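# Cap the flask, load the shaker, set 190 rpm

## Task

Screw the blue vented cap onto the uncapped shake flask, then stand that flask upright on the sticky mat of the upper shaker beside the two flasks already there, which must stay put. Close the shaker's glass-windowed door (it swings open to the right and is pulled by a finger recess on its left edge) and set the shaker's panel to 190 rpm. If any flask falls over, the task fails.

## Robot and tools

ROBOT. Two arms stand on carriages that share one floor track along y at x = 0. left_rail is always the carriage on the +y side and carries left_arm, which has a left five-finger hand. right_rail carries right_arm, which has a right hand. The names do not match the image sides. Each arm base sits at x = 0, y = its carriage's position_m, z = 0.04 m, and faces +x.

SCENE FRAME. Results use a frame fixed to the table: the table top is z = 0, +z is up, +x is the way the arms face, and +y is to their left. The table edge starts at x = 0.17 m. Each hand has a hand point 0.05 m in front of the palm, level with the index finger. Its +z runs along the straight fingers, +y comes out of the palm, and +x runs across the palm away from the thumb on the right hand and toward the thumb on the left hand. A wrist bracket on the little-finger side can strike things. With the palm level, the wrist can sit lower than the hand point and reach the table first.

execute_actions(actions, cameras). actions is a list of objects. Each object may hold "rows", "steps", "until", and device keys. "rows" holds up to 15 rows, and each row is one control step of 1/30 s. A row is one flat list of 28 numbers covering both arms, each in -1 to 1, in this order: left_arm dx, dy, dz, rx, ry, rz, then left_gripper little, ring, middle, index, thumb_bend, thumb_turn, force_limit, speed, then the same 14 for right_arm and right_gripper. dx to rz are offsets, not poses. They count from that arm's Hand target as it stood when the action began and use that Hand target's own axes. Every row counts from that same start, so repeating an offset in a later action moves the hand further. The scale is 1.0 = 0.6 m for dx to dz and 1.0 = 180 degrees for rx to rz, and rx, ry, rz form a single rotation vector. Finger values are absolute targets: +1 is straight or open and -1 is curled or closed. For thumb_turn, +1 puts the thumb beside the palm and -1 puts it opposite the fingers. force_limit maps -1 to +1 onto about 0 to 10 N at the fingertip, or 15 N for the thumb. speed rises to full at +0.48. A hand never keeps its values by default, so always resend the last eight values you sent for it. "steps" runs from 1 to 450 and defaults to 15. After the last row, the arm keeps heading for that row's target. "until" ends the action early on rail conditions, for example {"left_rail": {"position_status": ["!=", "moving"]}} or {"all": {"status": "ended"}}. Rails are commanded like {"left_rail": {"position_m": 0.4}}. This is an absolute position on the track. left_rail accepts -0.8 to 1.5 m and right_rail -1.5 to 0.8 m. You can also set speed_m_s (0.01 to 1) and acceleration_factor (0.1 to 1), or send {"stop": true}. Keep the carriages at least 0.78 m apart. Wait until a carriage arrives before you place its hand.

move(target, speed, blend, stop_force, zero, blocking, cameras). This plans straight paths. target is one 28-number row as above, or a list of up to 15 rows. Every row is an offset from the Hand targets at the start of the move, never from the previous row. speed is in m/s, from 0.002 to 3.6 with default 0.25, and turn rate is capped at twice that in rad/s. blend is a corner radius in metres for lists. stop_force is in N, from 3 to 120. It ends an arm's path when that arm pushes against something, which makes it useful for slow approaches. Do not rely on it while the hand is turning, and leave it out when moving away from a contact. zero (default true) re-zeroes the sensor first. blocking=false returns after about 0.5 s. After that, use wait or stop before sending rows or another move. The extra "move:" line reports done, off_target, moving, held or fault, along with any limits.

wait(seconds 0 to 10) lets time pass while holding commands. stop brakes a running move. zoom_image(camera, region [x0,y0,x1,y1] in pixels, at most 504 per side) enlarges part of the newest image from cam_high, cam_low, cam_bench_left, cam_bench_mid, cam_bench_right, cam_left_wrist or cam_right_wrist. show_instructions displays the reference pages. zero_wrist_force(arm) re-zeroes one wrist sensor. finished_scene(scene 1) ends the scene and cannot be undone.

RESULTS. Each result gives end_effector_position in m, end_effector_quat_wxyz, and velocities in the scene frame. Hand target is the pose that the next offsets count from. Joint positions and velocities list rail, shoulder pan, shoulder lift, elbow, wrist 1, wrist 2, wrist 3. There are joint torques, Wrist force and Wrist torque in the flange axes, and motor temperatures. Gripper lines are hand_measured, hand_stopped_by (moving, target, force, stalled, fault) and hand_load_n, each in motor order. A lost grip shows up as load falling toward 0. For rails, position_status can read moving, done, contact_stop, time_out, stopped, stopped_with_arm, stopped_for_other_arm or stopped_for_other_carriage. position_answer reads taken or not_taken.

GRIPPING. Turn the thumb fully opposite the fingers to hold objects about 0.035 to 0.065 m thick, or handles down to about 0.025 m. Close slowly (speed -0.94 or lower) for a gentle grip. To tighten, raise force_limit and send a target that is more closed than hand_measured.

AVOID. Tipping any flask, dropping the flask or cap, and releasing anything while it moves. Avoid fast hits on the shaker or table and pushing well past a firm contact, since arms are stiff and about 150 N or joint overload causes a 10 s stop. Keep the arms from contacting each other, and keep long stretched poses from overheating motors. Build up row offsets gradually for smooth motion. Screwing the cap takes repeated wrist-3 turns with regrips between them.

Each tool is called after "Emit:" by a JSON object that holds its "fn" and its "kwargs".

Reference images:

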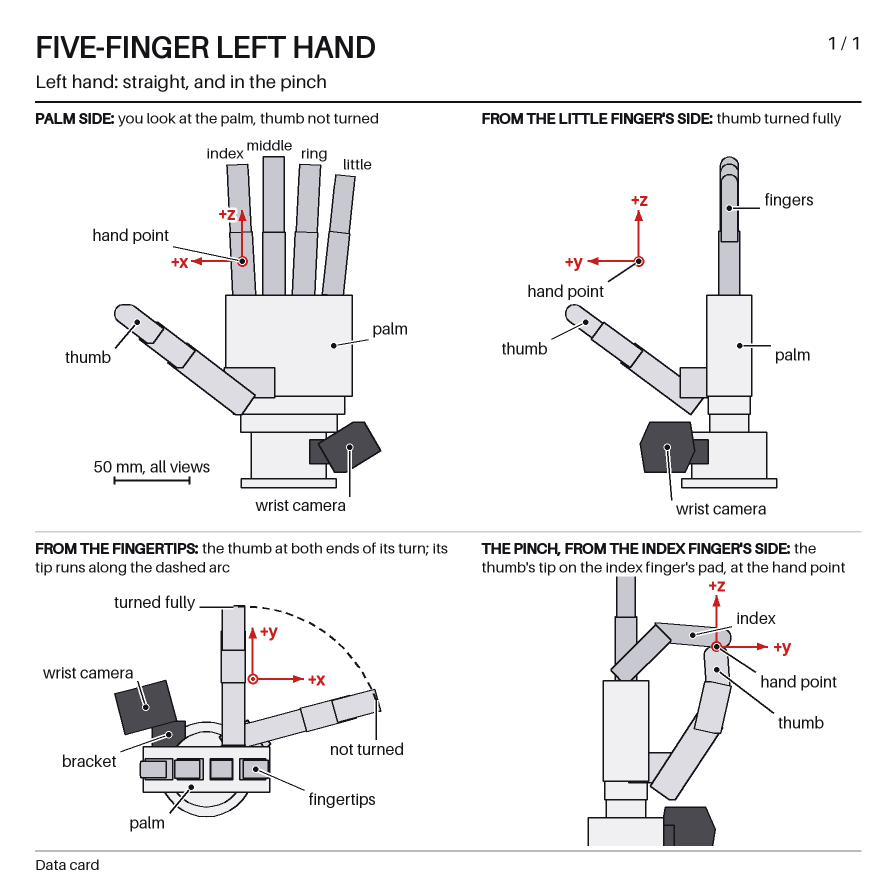

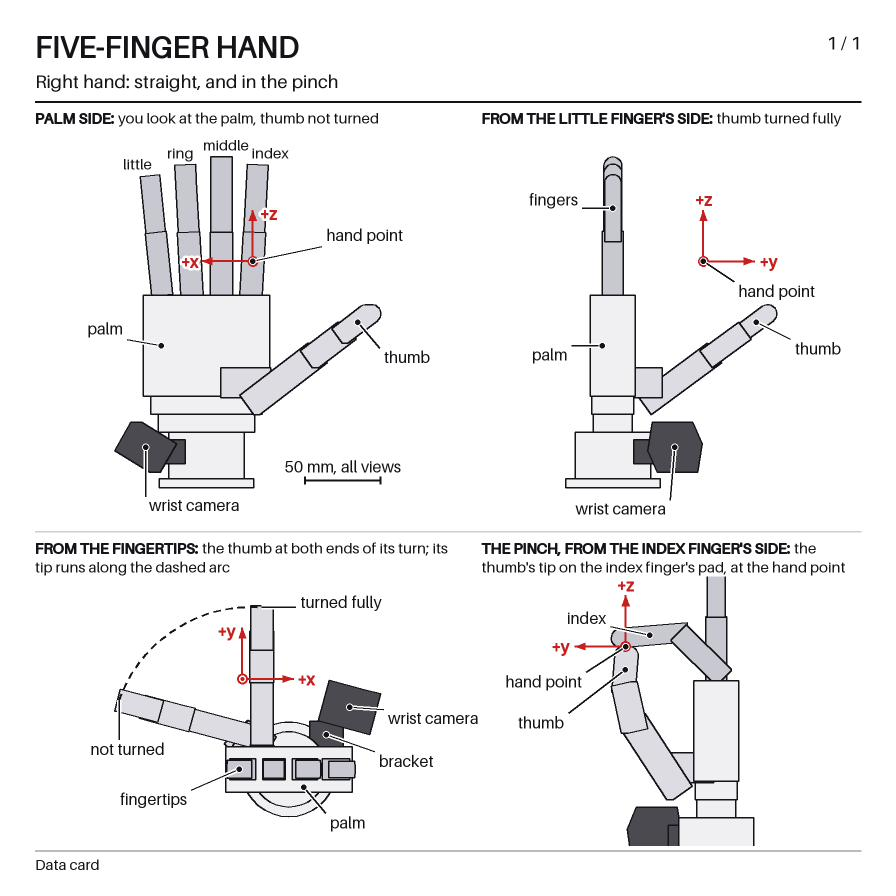

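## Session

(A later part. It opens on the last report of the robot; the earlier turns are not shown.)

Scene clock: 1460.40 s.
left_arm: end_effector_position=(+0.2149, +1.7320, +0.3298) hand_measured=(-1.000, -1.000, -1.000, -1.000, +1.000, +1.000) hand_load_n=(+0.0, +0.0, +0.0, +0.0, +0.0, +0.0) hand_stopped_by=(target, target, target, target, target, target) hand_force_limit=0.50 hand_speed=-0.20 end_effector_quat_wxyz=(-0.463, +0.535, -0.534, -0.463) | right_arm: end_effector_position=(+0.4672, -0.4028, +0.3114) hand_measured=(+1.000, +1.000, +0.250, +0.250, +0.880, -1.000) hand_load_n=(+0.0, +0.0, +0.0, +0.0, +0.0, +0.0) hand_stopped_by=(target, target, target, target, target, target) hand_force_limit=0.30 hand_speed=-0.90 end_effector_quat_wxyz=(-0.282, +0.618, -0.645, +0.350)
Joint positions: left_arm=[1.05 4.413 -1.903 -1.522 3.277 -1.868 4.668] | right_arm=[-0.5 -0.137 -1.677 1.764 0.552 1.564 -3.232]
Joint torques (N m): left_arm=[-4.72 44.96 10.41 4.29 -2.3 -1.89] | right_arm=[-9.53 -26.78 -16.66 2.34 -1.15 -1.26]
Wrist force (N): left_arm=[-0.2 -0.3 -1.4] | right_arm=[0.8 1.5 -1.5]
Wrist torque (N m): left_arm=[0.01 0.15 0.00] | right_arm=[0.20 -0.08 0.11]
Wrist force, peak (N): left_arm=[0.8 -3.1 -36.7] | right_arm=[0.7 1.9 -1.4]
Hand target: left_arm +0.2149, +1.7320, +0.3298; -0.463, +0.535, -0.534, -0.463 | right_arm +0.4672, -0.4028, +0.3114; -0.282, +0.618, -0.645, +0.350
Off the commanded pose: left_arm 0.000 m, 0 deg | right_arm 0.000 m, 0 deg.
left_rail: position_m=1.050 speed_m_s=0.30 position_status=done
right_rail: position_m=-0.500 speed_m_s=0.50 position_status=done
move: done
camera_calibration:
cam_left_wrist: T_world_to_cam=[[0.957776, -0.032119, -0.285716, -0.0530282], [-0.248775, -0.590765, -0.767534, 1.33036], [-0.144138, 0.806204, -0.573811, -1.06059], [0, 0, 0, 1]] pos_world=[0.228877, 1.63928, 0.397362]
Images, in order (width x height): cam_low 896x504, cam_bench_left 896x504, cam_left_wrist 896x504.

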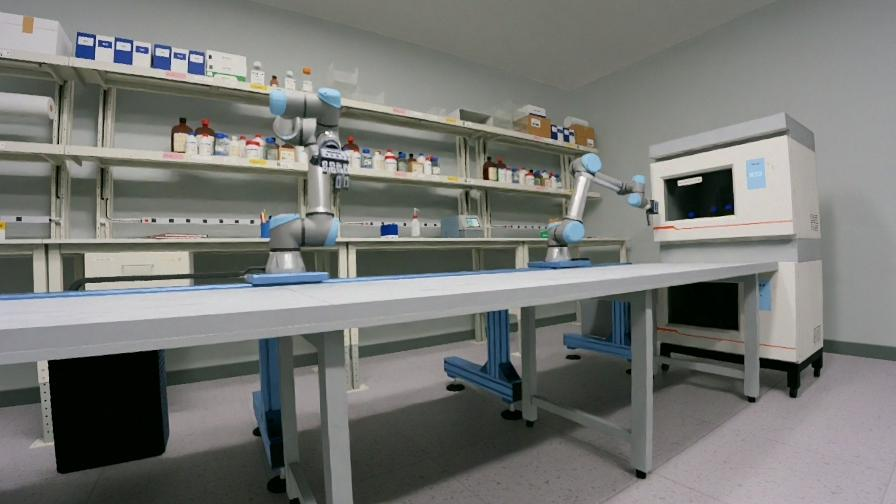

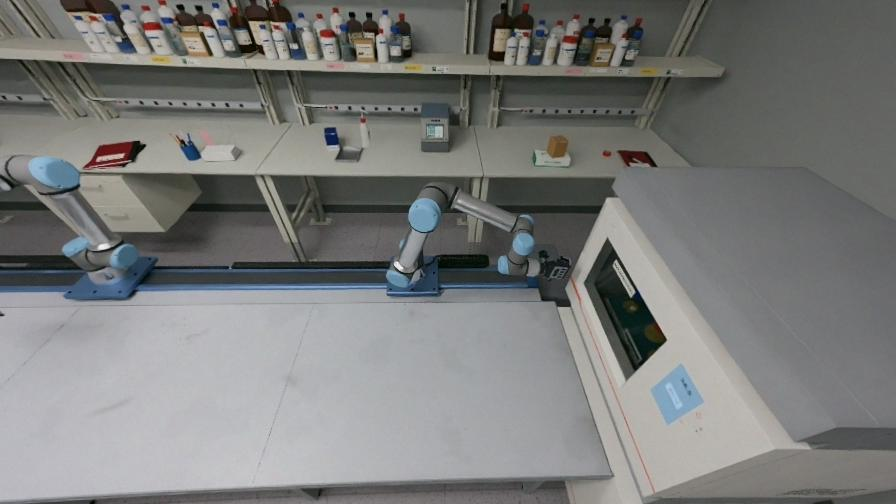

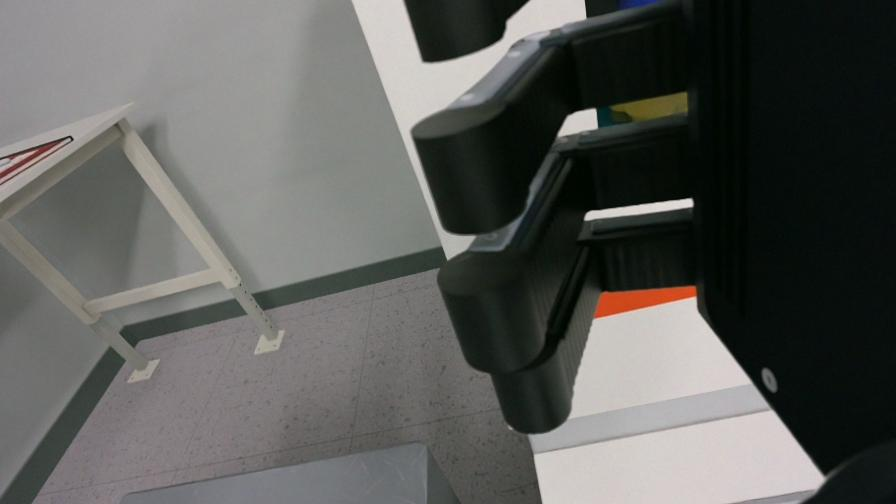

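Emit:
{"fn": "zoom_image", "kwargs": {"camera": "cam_bench_left", "region": [620, 340, 740, 450]}}

Emit:
{"fn": "zoom_image", "kwargs": {"camera": "cam_low", "region": [630, 100, 840, 270]}}

Scaled by 4.200 from the camera's 896x504 image, which has a finer 1280x720 frame.

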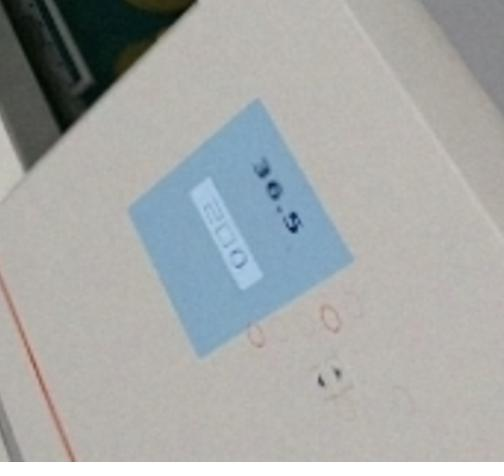

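Scaled by 2.400 from the camera's 896x504 image, which has a finer 1280x720 frame.

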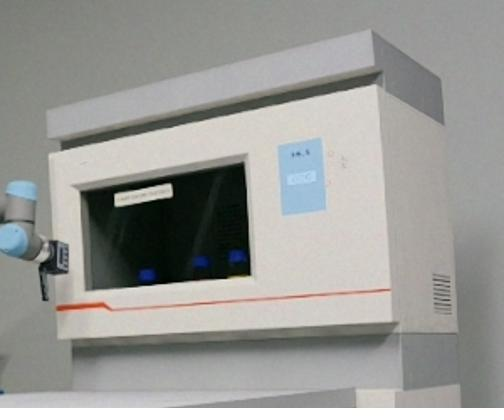

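Emit:
{"fn": "move", "kwargs": {"target": [-0.146,-0.8085,-0.999,0.1953,-0.1507,-0.0205,-1,-1,-1,1,1,1,0.5,-0.2,0,0,0,0,0,0,1,1,0.25,0.25,0.88,-1,0.3,-0.9], "speed": 0.3}}

Emit:
{"fn": "execute_actions", "kwargs": {"actions": [{"left_rail":{"position_m":1.5,"speed_m_s":0.4},"steps":180,"until":{"left_rail":{"position_status":["!=","moving"]}}}], "cameras": ["cam_left_wrist","cam_bench_left"]}}

Scene clock: 1491.30 s.
left_arm: end_effector_position=(+0.7001, +1.1513, +0.5016) hand_measured=(-1.000, -1.000, -1.000, +1.000, +1.000, +1.000) hand_load_n=(+0.0, +0.0, +0.0, +0.0, +0.0, +0.0) hand_stopped_by=(target, target, target, target, target, target) hand_force_limit=0.50 hand_speed=-0.20 end_effector_quat_wxyz=(+0.726, -0.266, +0.509, +0.378) | right_arm: end_effector_position=(+0.4672, -0.4028, +0.3114) hand_measured=(+1.000, +1.000, +0.250, +0.250, +0.880, -1.000) hand_load_n=(+0.0, +0.0, +0.0, +0.0, +0.0, +0.0) hand_stopped_by=(target, target, target, target, target, target) hand_force_limit=0.30 hand_speed=-0.90 end_effector_quat_wxyz=(-0.282, +0.618, -0.645, +0.350)
Joint positions: left_arm=[1.05 3.139 -1.978 -1.325 3.869 -2.453 5.166] | right_arm=[-0.5 -0.137 -1.677 1.764 0.552 1.564 -3.232]
Joint torques (N m): left_arm=[-5.49 36.26 28.99 4.87 -1.48 1.96] | right_arm=[-9.38 -26.98 -16.89 2.21 -1.11 -1.26]
Wrist force (N): left_arm=[-0.1 -0.2 -1.0] | right_arm=[0.5 1.7 -1.2]
Wrist torque (N m): left_arm=[-0.03 0.25 -0.06] | right_arm=[0.20 -0.04 0.10]
Wrist force, peak (N): left_arm=[-0.3 -1.4 -1.8] | right_arm=[0.7 1.8 -1.4]
Hand target: left_arm +0.7002, +1.1512, +0.5016; +0.726, -0.266, +0.509, +0.378 | right_arm +0.4672, -0.4028, +0.3114; -0.282, +0.618, -0.645, +0.350
Off the commanded pose: left_arm 0.000 m, 0 deg | right_arm 0.000 m, 0 deg.
left_rail: position_m=1.050 speed_m_s=0.30 position_status=done
right_rail: position_m=-0.500 speed_m_s=0.50 position_status=done
move: done

Scene clock: 1493.23 s.
left_arm: end_effector_position=(+0.7002, +1.6012, +0.5016) hand_measured=(-1.000, -1.000, -1.000, +1.000, +1.000, +1.000) hand_load_n=(+0.0, +0.0, +0.0, +0.0, +0.0, +0.0) hand_stopped_by=(target, target, target, target, target, target) hand_force_limit=0.50 hand_speed=-0.20 end_effector_quat_wxyz=(+0.726, -0.266, +0.509, +0.378) | right_arm: end_effector_position=(+0.4672, -0.4028, +0.3114) hand_measured=(+1.000, +1.000, +0.250, +0.250, +0.880, -1.000) hand_load_n=(+0.0, +0.0, +0.0, +0.0, +0.0, +0.0) hand_stopped_by=(target, target, target, target, target, target) hand_force_limit=0.30 hand_speed=-0.90 end_effector_quat_wxyz=(-0.282, +0.618, -0.645, +0.350)
Joint positions: left_arm=[1.5 3.139 -1.979 -1.325 3.869 -2.453 5.166] | right_arm=[-0.5 -0.137 -1.677 1.764 0.552 1.564 -3.232]
Joint torques (N m): left_arm=[-3.74 37.36 27.92 1.32 -0.09 2] | right_arm=[-8.37 -26.05 -17.02 2.31 -1.16 -1.3]
Wrist force (N): left_arm=[-0.3 0.1 -1.0] | right_arm=[0.4 1.5 -1.2]
Wrist torque (N m): left_arm=[0.02 0.30 -0.09] | right_arm=[0.17 -0.02 0.09]
Wrist force, peak (N): left_arm=[-0.6 -0.8 -2.2] | right_arm=[0.7 2.0 -1.3]
Hand target: left_arm +0.7002, +1.6012, +0.5016; +0.726, -0.266, +0.509, +0.378 | right_arm +0.4672, -0.4028, +0.3114; -0.282, +0.618, -0.645, +0.350
Off the commanded pose: left_arm 0.000 m, 0 deg | right_arm 0.000 m, 0 deg.
left_rail: position_m=1.500 speed_m_s=0.40 position_status=done
right_rail: position_m=-0.500 speed_m_s=0.50 position_status=done
camera_calibration:
cam_left_wrist: T_world_to_cam=[[0.845789, -0.462266, -0.266366, 0.284546], [-0.295006, 0.0107776, -0.955435, 0.669146], [0.444536, 0.886676, -0.127256, -1.55156], [0, 0, 0, 1]] pos_world=[0.646457, 1.50005, 0.517674]
Images, in order (width x height): cam_bench_left 896x504, cam_left_wrist 896x504.

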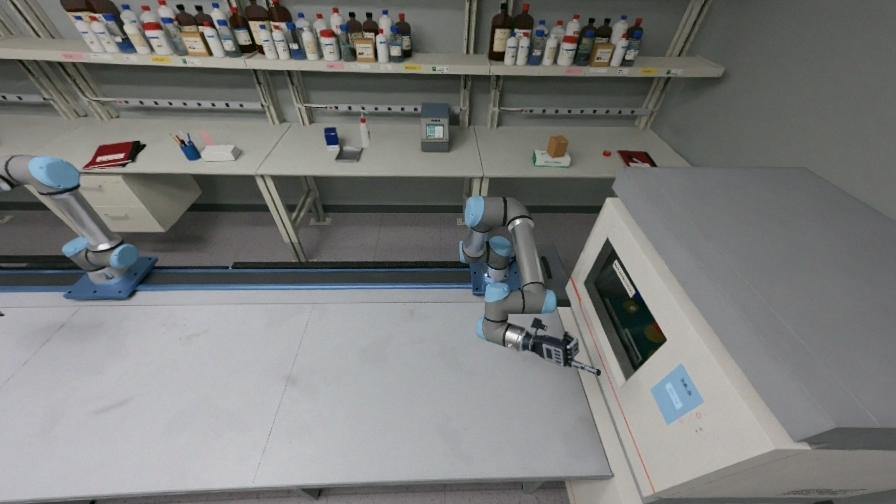

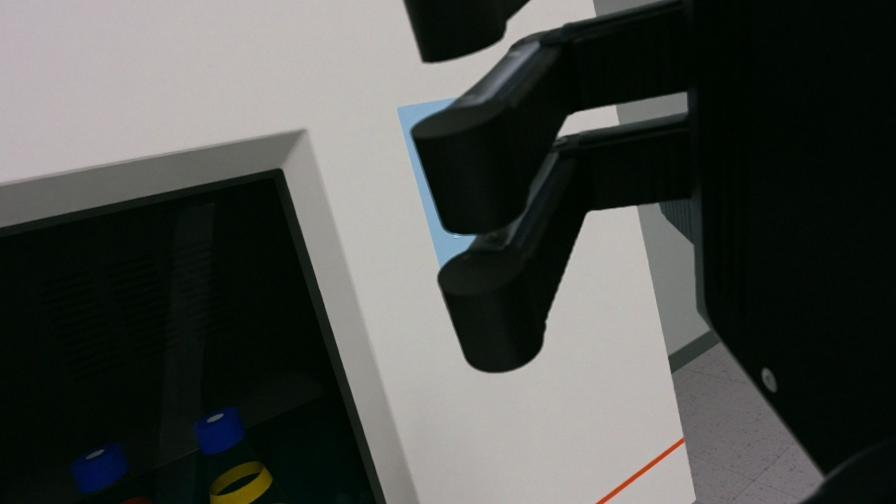

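Emit:
{"fn": "move", "kwargs": {"target": [0.041,-0.1532,0.1247,0.1462,0,-0.0532,-1,-1,-1,1,1,1,0.5,-0.2,0,0,0,0,0,0,1,1,0.25,0.25,0.88,-1,0.3,-0.9], "speed": 0.25, "cameras": ["cam_left_wrist"]}}

Emit:
{"fn": "zoom_image", "kwargs": {"camera": "cam_left_wrist", "region": [100, 50, 450, 400]}}

Scene clock: 1501.33 s.
left_arm: end_effector_position=(+0.8206, +1.6130, +0.5041) hand_measured=(-1.000, -1.000, -1.000, +1.000, +1.000, +1.000) hand_load_n=(+0.0, +0.0, +0.0, +0.0, +0.0, +0.0) hand_stopped_by=(target, target, target, target, target, target) hand_force_limit=0.50 hand_speed=-0.20 end_effector_quat_wxyz=(+0.797, -0.135, +0.558, +0.191) | right_arm: end_effector_position=(+0.4672, -0.4028, +0.3114) hand_measured=(+1.000, +1.000, +0.250, +0.250, +0.880, -1.000) hand_load_n=(+0.0, +0.0, +0.0, +0.0, +0.0, +0.0) hand_stopped_by=(target, target, target, target, target, target) hand_force_limit=0.30 hand_speed=-0.90 end_effector_quat_wxyz=(-0.282, +0.618, -0.645, +0.350)
Joint positions: left_arm=[1.5 3.271 -2.037 -1.21 3.616 -1.892 4.831] | right_arm=[-0.5 -0.137 -1.677 1.764 0.552 1.564 -3.232]
Joint torques (N m): left_arm=[7.76 38.08 30.94 -0.39 2.49 -1.91] | right_arm=[-8.69 -26.24 -17.49 2.15 -1.23 -1.31]
Wrist force (N): left_arm=[0.0 0.0 -1.2] | right_arm=[0.6 1.5 -1.4]
Wrist torque (N m): left_arm=[-0.02 0.24 0.00] | right_arm=[0.18 -0.04 0.10]
Wrist force, peak (N): left_arm=[0.1 0.3 -1.6] | right_arm=[0.6 1.8 -1.5]
Hand target: left_arm +0.8207, +1.6130, +0.5041; +0.797, -0.135, +0.558, +0.191 | right_arm +0.4672, -0.4028, +0.3114; -0.282, +0.618, -0.645, +0.350
Off the commanded pose: left_arm 0.000 m, 0 deg | right_arm 0.000 m, 0 deg.
left_rail: position_m=1.500 speed_m_s=0.40 position_status=done
right_rail: position_m=-0.500 speed_m_s=0.50 position_status=done
move: done
camera_calibration:
cam_left_wrist: T_world_to_cam=[[0.530032, -0.805237, -0.265817, 1.00082], [-0.254372, 0.148053, -0.955707, 0.452312], [0.808926, 0.574172, -0.126356, -1.41062], [0, 0, 0, 1]] pos_world=[0.725669, 1.54887, 0.520073]
Images, in order (width x height): cam_left_wrist 896x504.

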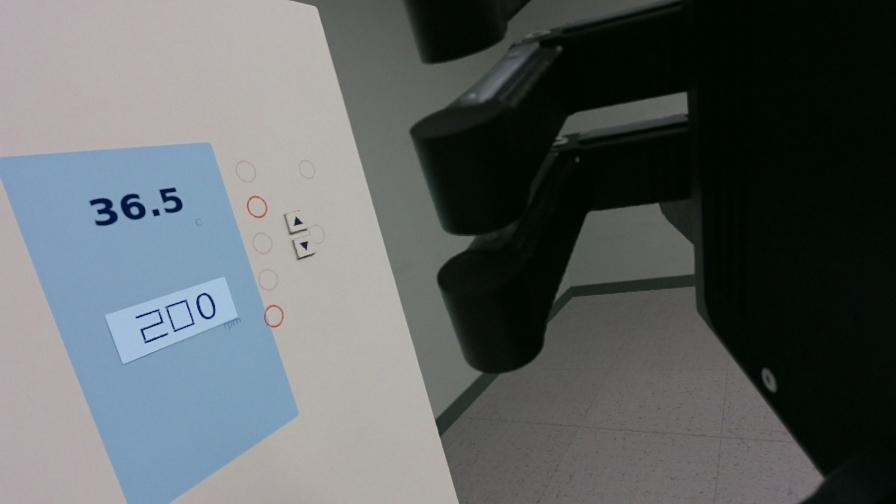

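Scaled by 1.440 from the camera's 896x504 image, which has a finer 1280x720 frame.

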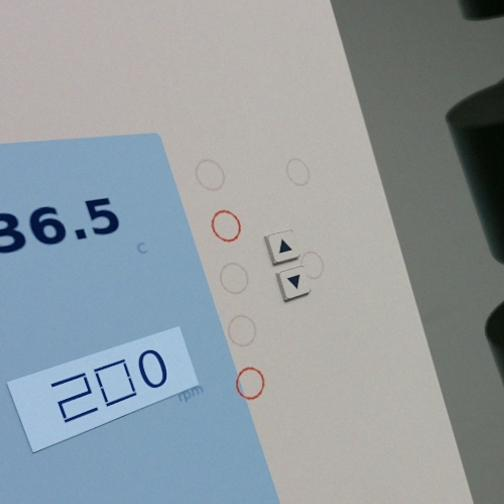

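Emit:
{"fn": "move", "kwargs": {"target": [0.0741,0.1895,0.1148,-0.1462,0,0.0532,1,1,1,1,1,1,0.5,-0.2,0,0,0,0,0,0,1,1,0.25,0.25,0.88,-1,0.3,-0.9], "speed": 0.15, "stop_force": 10, "cameras": ["cam_left_wrist","cam_bench_left"]}}

Emit:
{"fn": "zoom_image", "kwargs": {"camera": "cam_left_wrist", "region": [400, 0, 700, 300]}}

Scene clock: 1514.07 s.
left_arm: end_effector_position=(+0.8402, +1.7506, +0.4856) hand_measured=(+1.000, +1.000, +1.000, +1.000, +1.000, +1.000) hand_load_n=(-0.5, +0.0, +0.0, +0.5, +0.0, +0.0) hand_stopped_by=(target, target, target, target, target, target) hand_force_limit=0.50 hand_speed=-0.20 end_effector_quat_wxyz=(+0.726, -0.266, +0.509, +0.378) | right_arm: end_effector_position=(+0.4672, -0.4028, +0.3114) hand_measured=(+1.000, +1.000, +0.250, +0.250, +0.880, -1.000) hand_load_n=(+0.0, +0.0, +0.0, +0.0, +0.0, +0.0) hand_stopped_by=(target, target, target, target, target, target) hand_force_limit=0.30 hand_speed=-0.90 end_effector_quat_wxyz=(-0.282, +0.618, -0.645, +0.350)
Joint positions: left_arm=[1.5 3.34 -2.356 -0.747 3.567 -2.278 5.025] | right_arm=[-0.5 -0.137 -1.677 1.764 0.552 1.564 -3.232]
Joint torques (N m): left_arm=[8.32 50.61 30.55 -0.43 -1.7 2.06] | right_arm=[-8.34 -25.88 -17.91 2.31 -1.21 -1.26]
Wrist force (N): left_arm=[0.1 -0.1 -1.0] | right_arm=[0.6 1.5 -1.3]
Wrist torque (N m): left_arm=[-0.03 0.26 -0.07] | right_arm=[0.18 -0.06 0.10]
Wrist force, peak (N): left_arm=[0.0 0.4 -1.6] | right_arm=[0.6 1.7 -1.7]
Hand target: left_arm +0.8402, +1.7506, +0.4856; +0.726, -0.266, +0.509, +0.378 | right_arm +0.4672, -0.4028, +0.3114; -0.282, +0.618, -0.645, +0.350
Off the commanded pose: left_arm 0.000 m, 0 deg | right_arm 0.000 m, 0 deg.
left_rail: position_m=1.500 speed_m_s=0.40 position_status=done
right_rail: position_m=-0.500 speed_m_s=0.50 position_status=done
move: done
camera_calibration:
cam_left_wrist: T_world_to_cam=[[0.845752, -0.462341, -0.266355, 0.231038], [-0.294992, 0.0108038, -0.955438, 0.693499], [0.444616, 0.886636, -0.12725, -1.74821], [0, 0, 0, 1]] pos_world=[0.786457, 1.64935, 0.501674]
Images, in order (width x height): cam_bench_left 896x504, cam_left_wrist 896x504.

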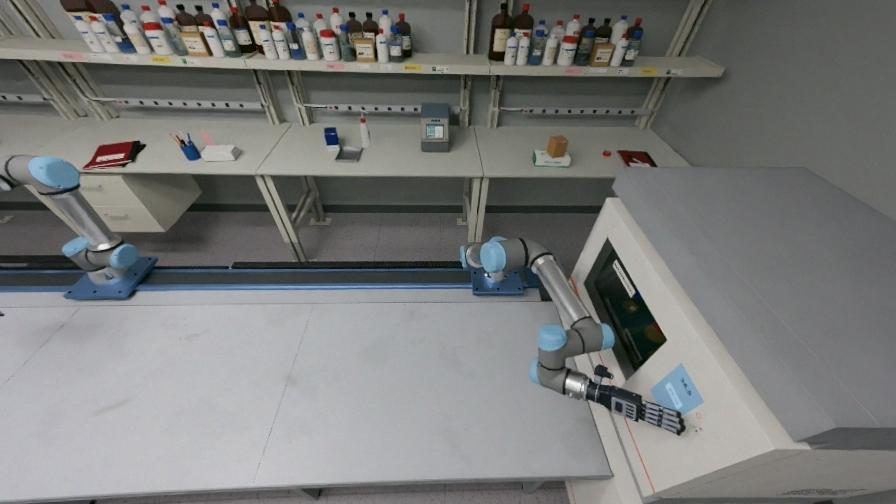

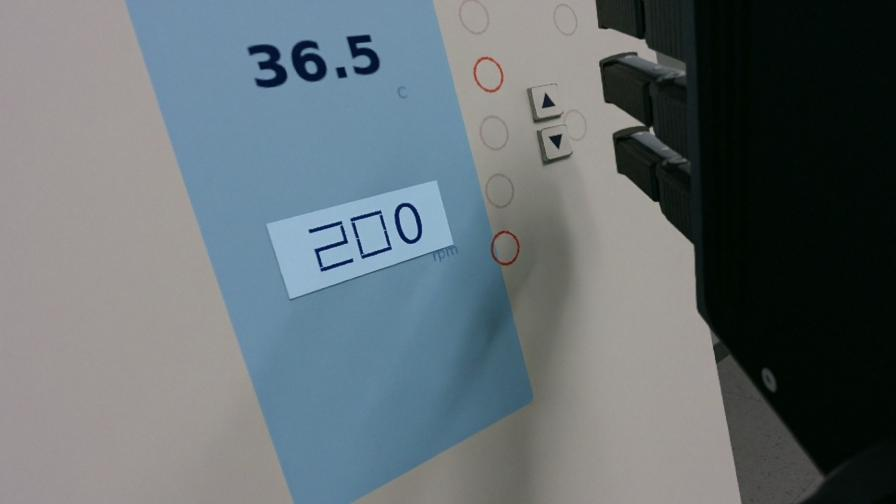

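Scaled by 1.680 from the camera's 896x504 image, which has a finer 1280x720 frame.

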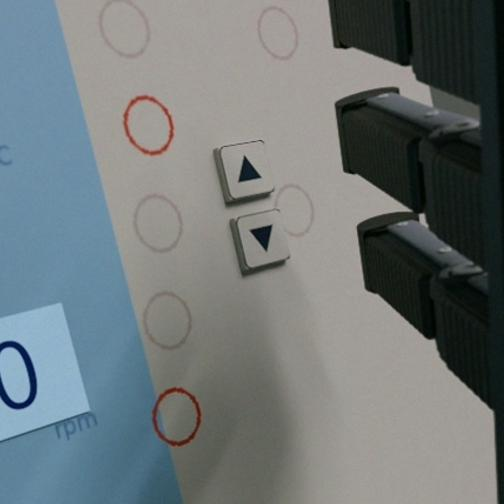

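Emit:
{"fn": "zoom_image", "kwargs": {"camera": "cam_left_wrist", "region": [520, 60, 720, 220]}}

Scaled by 2.520 from the camera's 896x504 image, which has a finer 1280x720 frame.

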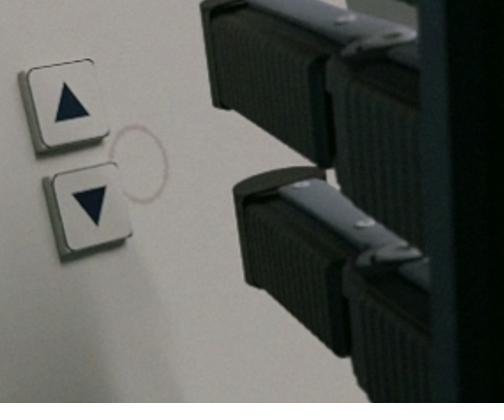

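Emit:
{"fn": "move", "kwargs": {"target": [-0.0117,0.0153,0.0252,0,0,0,1,1,1,1,1,1,0.5,-0.2,0,0,0,0,0,0,1,1,0.25,0.25,0.88,-1,0.3,-0.9], "speed": 0.05, "stop_force": 8, "cameras": ["cam_left_wrist"]}}

Emit:
{"fn": "zoom_image", "kwargs": {"camera": "cam_left_wrist", "region": [520, 60, 720, 220]}}

Scene clock: 1539.13 s.
left_arm: end_effector_position=(+0.8394, +1.7655, +0.4974) hand_measured=(+1.000, +1.000, +1.000, +1.000, +1.000, +1.000) hand_load_n=(+0.0, +0.0, +0.0, +0.0, +0.0, +0.0) hand_stopped_by=(target, target, target, target, target, target) hand_force_limit=0.50 hand_speed=-0.20 end_effector_quat_wxyz=(+0.726, -0.266, +0.509, +0.378) | right_arm: end_effector_position=(+0.4672, -0.4028, +0.3114) hand_measured=(+1.000, +1.000, +0.250, +0.250, +0.880, -1.000) hand_load_n=(+0.0, +0.0, +0.0, +0.0, +0.0, +0.0) hand_stopped_by=(target, target, target, target, target, target) hand_force_limit=0.30 hand_speed=-0.90 end_effector_quat_wxyz=(-0.282, +0.618, -0.645, +0.350)
Joint positions: left_arm=[1.5 3.36 -2.359 -0.709 3.526 -2.26 5.013] | right_arm=[-0.5 -0.137 -1.677 1.764 0.552 1.564 -3.232]
Joint torques (N m): left_arm=[8.31 50.87 31.09 -0.58 2.65 -1.92] | right_arm=[-8.37 -26.33 -17.36 2.15 -1.17 -1.16]
Wrist force (N): left_arm=[0.1 -0.1 -1.0] | right_arm=[0.8 1.6 -1.0]
Wrist torque (N m): left_arm=[-0.03 0.26 0.01] | right_arm=[0.18 -0.09 0.11]
Wrist force, peak (N): left_arm=[-0.1 -0.1 -1.6] | right_arm=[0.9 1.8 -1.2]
Hand target: left_arm +0.8394, +1.7655, +0.4974; +0.726, -0.266, +0.509, +0.378 | right_arm +0.4672, -0.4028, +0.3114; -0.282, +0.618, -0.645, +0.350
Off the commanded pose: left_arm 0.000 m, 0 deg | right_arm 0.000 m, 0 deg.
left_rail: position_m=1.500 speed_m_s=0.40 position_status=done
right_rail: position_m=-0.500 speed_m_s=0.50 position_status=done
move: done
camera_calibration:
cam_left_wrist: T_world_to_cam=[[0.845752, -0.462341, -0.266355, 0.241681], [-0.294992, 0.0108038, -0.955438, 0.704309], [0.444616, 0.886636, -0.12725, -1.75971], [0, 0, 0, 1]] pos_world=[0.785757, 1.66435, 0.513374]
Images, in order (width x height): cam_left_wrist 896x504.

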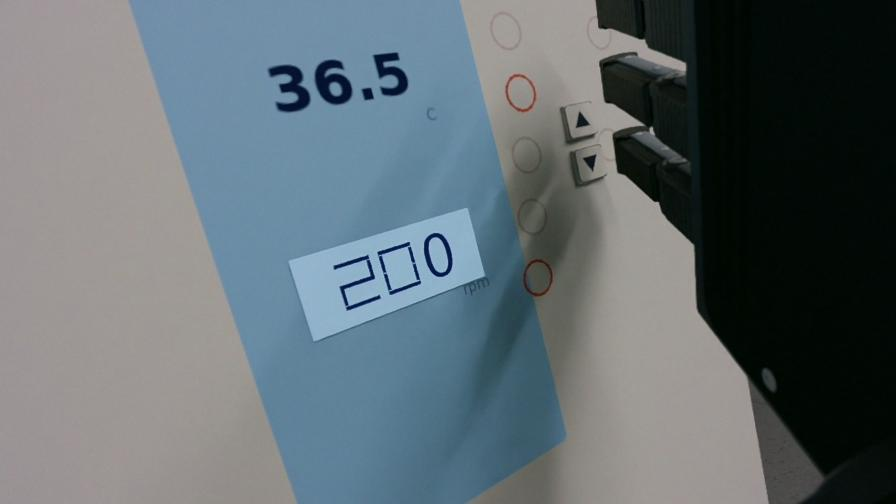

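Scaled by 2.520 from the camera's 896x504 image, which has a finer 1280x720 frame.

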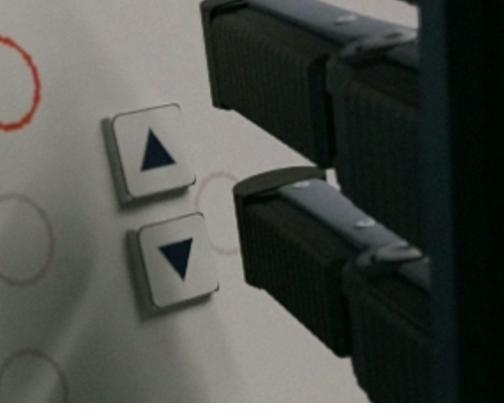

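Emit:
{"fn": "move", "kwargs": {"target": [0.0042,0.0086,0.0116,0,0,0,-1,-1,-1,1,1,1,0.5,-0.2,0,0,0,0,0,0,1,1,0.25,0.25,0.88,-1,0.3,-0.9], "speed": 0.03, "stop_force": 6}}

Emit:
{"fn": "move", "kwargs": {"target": [0.0065,0.0134,0.018,0,0,0,-1,-1,-1,1,1,1,0.5,-0.2,0,0,0,0,0,0,1,1,0.25,0.25,0.88,-1,0.3,-0.9], "speed": 0.01, "stop_force": 4, "cameras": ["cam_left_wrist"]}}

Scene clock: 1546.90 s.
left_arm: end_effector_position=(+0.8395, +1.7746, +0.4974) hand_measured=(-1.000, -1.000, -1.000, +1.000, +1.000, +1.000) hand_load_n=(+0.0, +0.0, +0.0, +0.0, +0.0, +0.0) hand_stopped_by=(target, target, target, target, target, target) hand_force_limit=0.50 hand_speed=-0.20 end_effector_quat_wxyz=(+0.726, -0.266, +0.509, +0.378) | right_arm: end_effector_position=(+0.4672, -0.4028, +0.3114) hand_measured=(+1.000, +1.000, +0.250, +0.250, +0.880, -1.000) hand_load_n=(+0.0, -0.5, +0.0, +0.0, +0.0, +0.0) hand_stopped_by=(target, target, target, target, target, target) hand_force_limit=0.30 hand_speed=-0.90 end_effector_quat_wxyz=(-0.282, +0.618, -0.645, +0.350)
Joint positions: left_arm=[1.5 3.372 -2.362 -0.704 3.519 -2.249 5.007] | right_arm=[-0.5 -0.137 -1.677 1.764 0.552 1.564 -3.232]
Joint torques (N m): left_arm=[8.17 50.7 30.96 -0.52 2.58 -1.91] | right_arm=[-8.33 -25.54 -18.24 2.2 -1.18 -1.09]
Wrist force (N): left_arm=[-0.2 0.0 -1.3] | right_arm=[0.6 1.7 -1.2]
Wrist torque (N m): left_arm=[0.00 0.29 -0.02] | right_arm=[0.21 -0.05 0.10]
Wrist force, peak (N): left_arm=[-0.1 0.1 -1.5] | right_arm=[1.0 1.7 -1.4]
Hand target: left_arm +0.8395, +1.7746, +0.4974; +0.726, -0.266, +0.509, +0.378 | right_arm +0.4672, -0.4028, +0.3114; -0.282, +0.618, -0.645, +0.350
Off the commanded pose: left_arm 0.000 m, 0 deg | right_arm 0.000 m, 0 deg.
left_rail: position_m=1.500 speed_m_s=0.40 position_status=done
right_rail: position_m=-0.500 speed_m_s=0.50 position_status=done
move: done

Scene clock: 1548.77 s.
left_arm: end_effector_position=(+0.8395, +1.7815, +0.4974) hand_measured=(-1.000, -1.000, -1.000, +1.000, +1.000, +1.000) hand_load_n=(+0.0, +0.0, +0.0, +0.0, +0.0, -0.5) hand_stopped_by=(target, target, target, target, target, target) hand_force_limit=0.50 hand_speed=-0.20 end_effector_quat_wxyz=(+0.726, -0.266, +0.509, +0.378) | right_arm: end_effector_position=(+0.4672, -0.4028, +0.3114) hand_measured=(+1.000, +1.000, +0.250, +0.250, +0.880, -1.000) hand_load_n=(+0.0, +0.0, +0.0, +0.0, +0.0, +0.0) hand_stopped_by=(target, target, target, target, target, target) hand_force_limit=0.30 hand_speed=-0.90 end_effector_quat_wxyz=(-0.282, +0.618, -0.645, +0.350)
Joint positions: left_arm=[1.5 3.381 -2.365 -0.699 3.513 -2.241 5.002] | right_arm=[-0.5 -0.137 -1.677 1.764 0.552 1.564 -3.232]
Joint torques (N m): left_arm=[-1.65 64.93 13.15 5.23 -2.3 2.22] | right_arm=[-7.93 -25.37 -18.01 2.1 -1.04 -1.06]
Wrist force (N): left_arm=[-0.6 -1.8 -5.1] | right_arm=[0.5 1.6 -1.1]
Wrist torque (N m): left_arm=[0.26 0.20 -0.08] | right_arm=[0.17 -0.04 0.10]
Wrist force, peak (N): left_arm=[-2.4 -3.5 -8.1] | right_arm=[0.6 1.8 -1.4]
Hand target: left_arm +0.8395, +1.7815, +0.4974; +0.726, -0.266, +0.509, +0.378 (not the last commanded pose) | right_arm +0.4672, -0.4028, +0.3114; -0.282, +0.618, -0.645, +0.350
Off the commanded pose: left_arm 0.007 m, 0 deg | right_arm 0.000 m, 0 deg.
left_rail: position_m=1.500 speed_m_s=0.40 position_status=done
right_rail: position_m=-0.500 speed_m_s=0.50 position_status=done
move: contact (left_arm)
camera_calibration:
cam_left_wrist: T_world_to_cam=[[0.845731, -0.462382, -0.266348, 0.249161], [-0.294992, 0.0108041, -0.955439, 0.704135], [0.444655, 0.886615, -0.127262, -1.77388], [0, 0, 0, 1]] pos_world=[0.785757, 1.68035, 0.513374]
Images, in order (width x height): cam_left_wrist 896x504.

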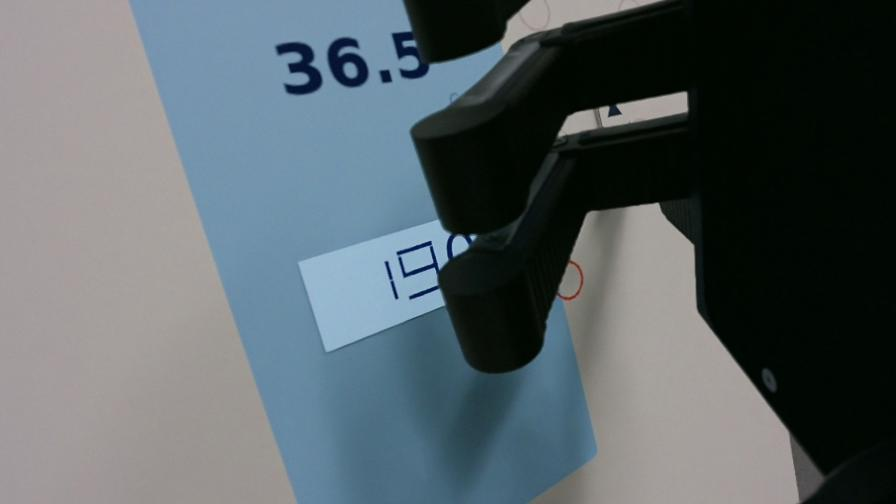

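Emit:
{"fn": "move", "kwargs": {"target": [-0.0187,-0.0382,-0.0513,0,0,0,-1,-1,-1,1,1,1,0.5,-0.2,0,0,0,0,0,0,1,1,0.25,0.25,0.88,-1,0.3,-0.9], "speed": 0.08, "cameras": ["cam_left_wrist","cam_bench_left"]}}

Emit:
{"fn": "zoom_image", "kwargs": {"camera": "cam_left_wrist", "region": [250, 150, 550, 400]}}

Scene clock: 1551.37 s.
left_arm: end_effector_position=(+0.8395, +1.7417, +0.4975) hand_measured=(-1.000, -1.000, -1.000, +1.000, +1.000, +1.000) hand_load_n=(+0.0, +0.0, +0.0, +0.0, +0.0, +0.0) hand_stopped_by=(target, target, target, target, target, target) hand_force_limit=0.50 hand_speed=-0.20 end_effector_quat_wxyz=(+0.726, -0.266, +0.509, +0.378) | right_arm: end_effector_position=(+0.4672, -0.4028, +0.3114) hand_measured=(+1.000, +1.000, +0.250, +0.250, +0.880, -1.000) hand_load_n=(+0.0, +0.0, +0.0, +0.0, +0.0, +0.0) hand_stopped_by=(target, target, target, target, target, target) hand_force_limit=0.30 hand_speed=-0.90 end_effector_quat_wxyz=(-0.282, +0.618, -0.645, +0.350)
Joint positions: left_arm=[1.5 3.329 -2.353 -0.721 3.543 -2.288 5.032] | right_arm=[-0.5 -0.137 -1.677 1.764 0.552 1.564 -3.232]
Joint torques (N m): left_arm=[-5.08 65.3 13.36 5.28 -1.73 2.02] | right_arm=[-8.07 -25.46 -18.03 2.14 -1.12 -1.11]
Wrist force (N): left_arm=[-0.2 -0.3 -1.1] | right_arm=[0.5 1.6 -1.2]
Wrist torque (N m): left_arm=[-0.04 0.29 -0.10] | right_arm=[0.18 -0.04 0.10]
Wrist force, peak (N): left_arm=[-1.6 -2.0 -5.4] | right_arm=[0.8 1.6 -1.5]
Hand target: left_arm +0.8395, +1.7415, +0.4975; +0.726, -0.266, +0.509, +0.378 | right_arm +0.4672, -0.4028, +0.3114; -0.282, +0.618, -0.645, +0.350
Off the commanded pose: left_arm 0.000 m, 0 deg | right_arm 0.000 m, 0 deg.
left_rail: position_m=1.500 speed_m_s=0.40 position_status=done
right_rail: position_m=-0.500 speed_m_s=0.50 position_status=done
move: done
camera_calibration:
cam_left_wrist: T_world_to_cam=[[0.845706, -0.462381, -0.266429, 0.230846], [-0.295064, 0.0108434, -0.955416, 0.704641], [0.444656, 0.886615, -0.127262, -1.73858], [0, 0, 0, 1]] pos_world=[0.785757, 1.64055, 0.513474]
Images, in order (width x height): cam_bench_left 896x504, cam_left_wrist 896x504.

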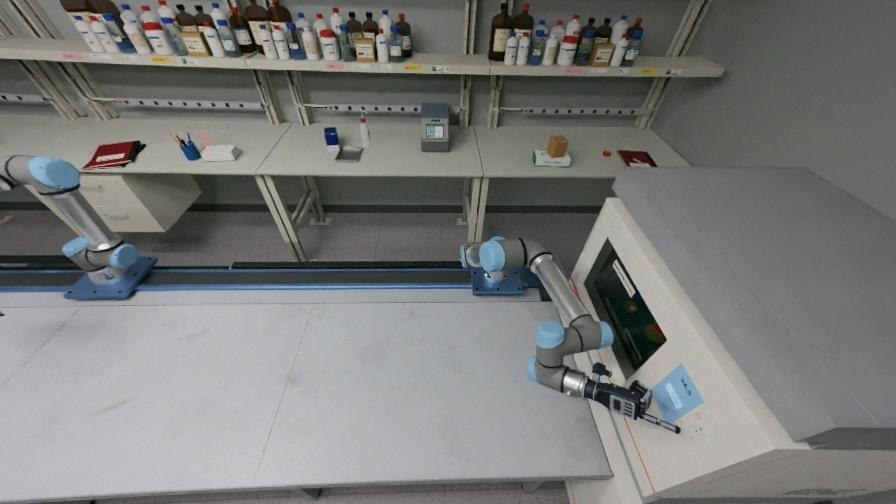

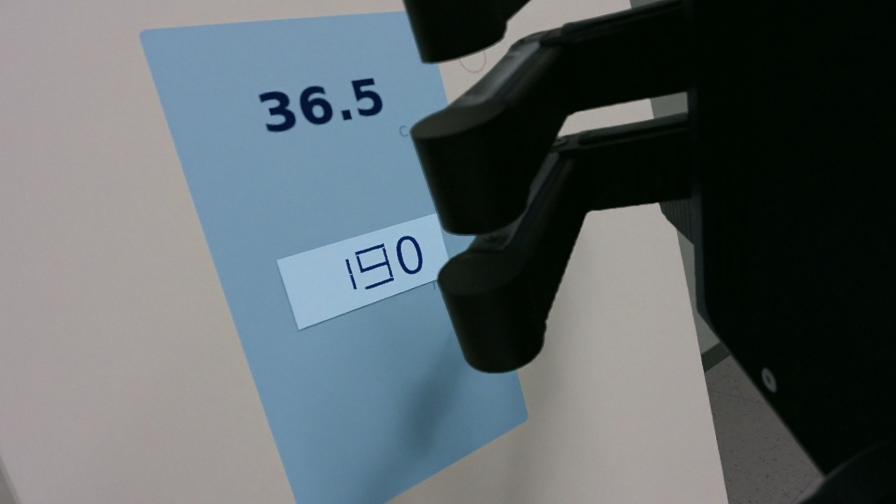

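Scaled by 1.680 from the camera's 896x504 image, which has a finer 1280x720 frame.

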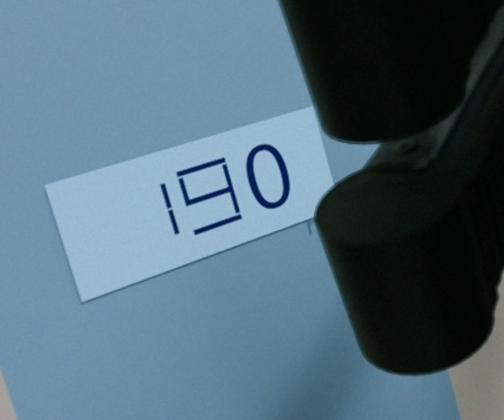

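Emit:
{"fn": "zoom_image", "kwargs": {"camera": "cam_bench_left", "region": [555, 175, 685, 305]}}

Scaled by 3.877 from the camera's 896x504 image, which has a finer 1280x720 frame.

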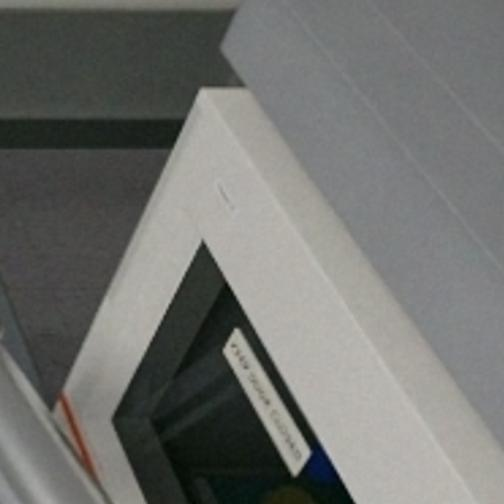

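Emit:
{"fn": "execute_actions", "kwargs": {"actions": [{"left_rail":{"position_m":0.9,"speed_m_s":0.5},"steps":180,"until":{"left_rail":{"position_status":["!=","moving"]}}}]}}

Emit:
{"fn": "move", "kwargs": {"target": [0.0285,0.7037,-0.0387,0,0,0,-1,-1,-1,1,1,1,0.5,-0.2,0,0,0,0,0,0,1,1,0.25,0.25,0.88,-1,0.3,-0.9], "speed": 0.35}}

Emit:
{"fn": "move", "kwargs": {"target": [0.0285,0.7037,-0.0387,0,0,0,-1,-1,-1,1,1,1,0.5,-0.2,0,0,0,0,0,0,1,1,0.25,0.25,0.88,-1,0.3,-0.9], "speed": 0.35, "cameras": ["cam_left_wrist","cam_bench_left","cam_low"]}}

Scene clock: 1568.20 s.
left_arm: end_effector_position=(+0.8395, +1.1416, +0.4975) hand_measured=(-1.000, -1.000, -1.000, +1.000, +1.000, +1.000) hand_load_n=(+0.0, +0.0, +0.0, +0.0, +0.0, +0.5) hand_stopped_by=(target, target, target, target, target, target) hand_force_limit=0.50 hand_speed=-0.20 end_effector_quat_wxyz=(+0.726, -0.266, +0.509, +0.378) | right_arm: end_effector_position=(+0.4672, -0.4028, +0.3114) hand_measured=(+1.000, +1.000, +0.250, +0.250, +0.880, -1.000) hand_load_n=(+0.0, +0.0, +0.0, +0.0, +0.0, +0.0) hand_stopped_by=(target, target, target, target, target, target) hand_force_limit=0.30 hand_speed=-0.90 end_effector_quat_wxyz=(-0.282, +0.618, -0.645, +0.350)
Joint positions: left_arm=[0.9 3.328 -2.353 -0.721 3.544 -2.288 5.032] | right_arm=[-0.5 -0.137 -1.677 1.764 0.552 1.564 -3.232]
Joint torques (N m): left_arm=[8.3 62.93 15.74 3.41 1.45 1.98] | right_arm=[-7.72 -25.78 -19.37 2 -1.1 -1.03]
Wrist force (N): left_arm=[-0.1 0.0 -1.0] | right_arm=[0.6 1.7 -1.3]
Wrist torque (N m): left_arm=[-0.02 0.28 -0.10] | right_arm=[0.20 -0.04 0.10]
Wrist force, peak (N): left_arm=[-0.5 -0.8 -1.8] | right_arm=[0.9 1.9 -1.4]
Hand target: left_arm +0.8395, +1.1416, +0.4975; +0.726, -0.266, +0.509, +0.378 | right_arm +0.4672, -0.4028, +0.3114; -0.282, +0.618, -0.645, +0.350
Off the commanded pose: left_arm 0.000 m, 0 deg | right_arm 0.000 m, 0 deg.
left_rail: position_m=0.900 speed_m_s=0.50 position_status=done
right_rail: position_m=-0.500 speed_m_s=0.50 position_status=done

Scene clock: 1570.23 s.
left_arm: end_effector_position=(+0.4844, +1.3704, +0.4727) hand_measured=(-1.000, -1.000, -1.000, +1.000, +1.000, +1.000) hand_load_n=(+0.0, +0.0, +0.0, +0.0, +0.0, +0.0) hand_stopped_by=(target, target, target, target, target, target) hand_force_limit=0.50 hand_speed=-0.20 end_effector_quat_wxyz=(+0.726, -0.266, +0.509, +0.378) | right_arm: end_effector_position=(+0.4672, -0.4028, +0.3114) hand_measured=(+1.000, +1.000, +0.250, +0.250, +0.880, -1.000) hand_load_n=(+0.0, +0.0, +0.0, +0.0, +0.0, +0.5) hand_stopped_by=(target, target, target, target, target, target) hand_force_limit=0.30 hand_speed=-0.90 end_effector_quat_wxyz=(-0.282, +0.618, -0.645, +0.350)
Joint positions: left_arm=[0.9 3.975 -1.639 -1.804 3.793 -1.691 4.754] | right_arm=[-0.5 -0.137 -1.677 1.764 0.552 1.564 -3.232]
Joint torques (N m): left_arm=[8.33 33.98 12.15 5.34 2.39 -2.05] | right_arm=[-7.82 -24.98 -18.78 2.1 -1.15 -1.1]
Wrist force (N): left_arm=[-0.6 -0.3 -1.3] | right_arm=[0.8 1.5 -1.3]
Wrist torque (N m): left_arm=[-0.05 0.28 -0.01] | right_arm=[0.18 -0.08 0.11]
Wrist force, peak (N): left_arm=[0.0 -1.5 -1.5] | right_arm=[0.7 1.8 -1.3]
Hand target: left_arm +0.4844, +1.3705, +0.4727; +0.726, -0.266, +0.509, +0.378 | right_arm +0.4672, -0.4028, +0.3114; -0.282, +0.618, -0.645, +0.350
Off the commanded pose: left_arm 0.000 m, 0 deg | right_arm 0.000 m, 0 deg.
left_rail: position_m=0.900 speed_m_s=0.50 position_status=done
right_rail: position_m=-0.500 speed_m_s=0.50 position_status=done
move: done

Scene clock: 1572.20 s.
left_arm: end_effector_position=(+0.1293, +1.5993, +0.4480) hand_measured=(-1.000, -1.000, -1.000, +1.000, +1.000, +1.000) hand_load_n=(+0.0, +0.0, +0.0, +0.0, +0.0, +0.0) hand_stopped_by=(target, target, target, target, target, target) hand_force_limit=0.50 hand_speed=-0.20 end_effector_quat_wxyz=(+0.726, -0.266, +0.509, +0.378) | right_arm: end_effector_position=(+0.4672, -0.4028, +0.3114) hand_measured=(+1.000, +1.000, +0.250, +0.250, +0.880, -1.000) hand_load_n=(+0.0, +0.0, +0.0, +0.0, +0.0, +0.0) hand_stopped_by=(target, target, target, target, target, target) hand_force_limit=0.30 hand_speed=-0.90 end_effector_quat_wxyz=(-0.282, +0.618, -0.645, +0.350)
Joint positions: left_arm=[0.9 4.922 -1.653 -1.871 4.011 -0.814 4.361] | right_arm=[-0.5 -0.137 -1.677 1.764 0.552 1.564 -3.232]
Joint torques (N m): left_arm=[8.05 20.94 28.49 5.25 1.69 -1.88] | right_arm=[-8.16 -24.97 -18.58 2.01 -0.98 -1.07]
Wrist force (N): left_arm=[-0.7 -0.3 -1.4] | right_arm=[0.6 1.4 -1.2]
Wrist torque (N m): left_arm=[-0.01 0.34 -0.04] | right_arm=[0.15 -0.04 0.09]
Wrist force, peak (N): left_arm=[-0.5 1.9 -1.6] | right_arm=[0.8 1.7 -1.3]
Hand target: left_arm +0.1293, +1.5994, +0.4480; +0.726, -0.266, +0.509, +0.378 | right_arm +0.4672, -0.4028, +0.3114; -0.282, +0.618, -0.645, +0.350
Off the commanded pose: left_arm 0.000 m, 0 deg | right_arm 0.000 m, 0 deg.
left_rail: position_m=0.900 speed_m_s=0.50 position_status=done
right_rail: position_m=-0.500 speed_m_s=0.50 position_status=done
move: done
camera_calibration:
cam_left_wrist: T_world_to_cam=[[0.845752, -0.462289, -0.266443, 0.752326], [-0.29512, 0.0107322, -0.9554, 0.449596], [0.44453, 0.886664, -0.127354, -1.30284], [0, 0, 0, 1]] pos_world=[0.0755568, 1.49815, 0.464074]
Images, in order (width x height): cam_low 896x504, cam_bench_left 896x504, cam_left_wrist 896x504.

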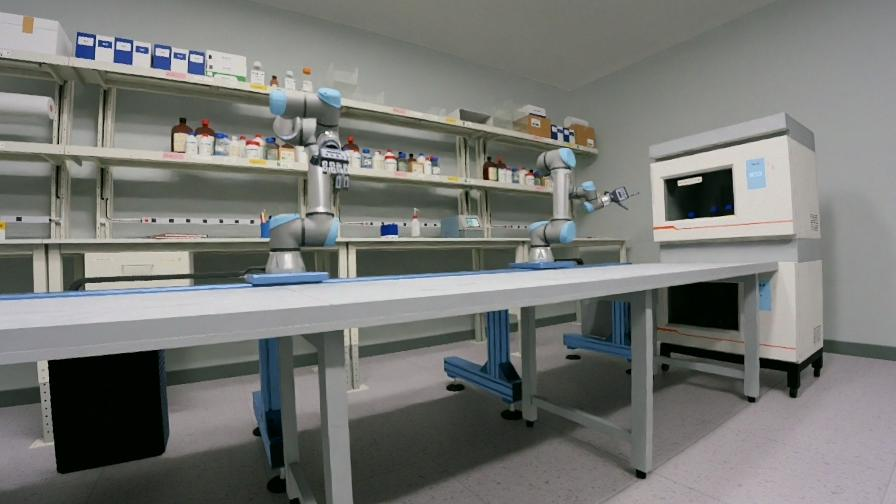

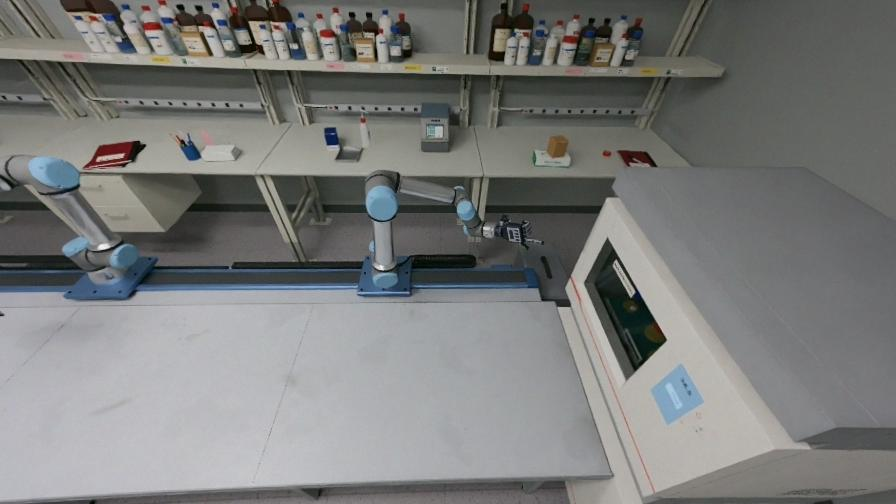

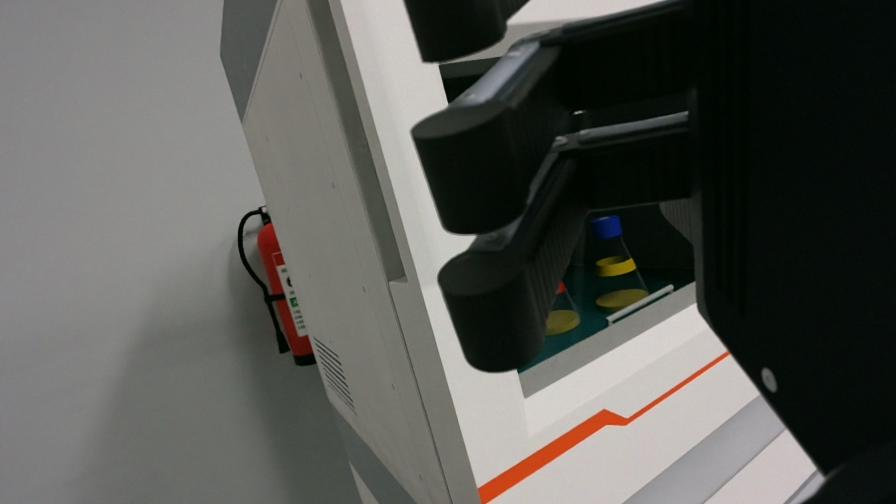

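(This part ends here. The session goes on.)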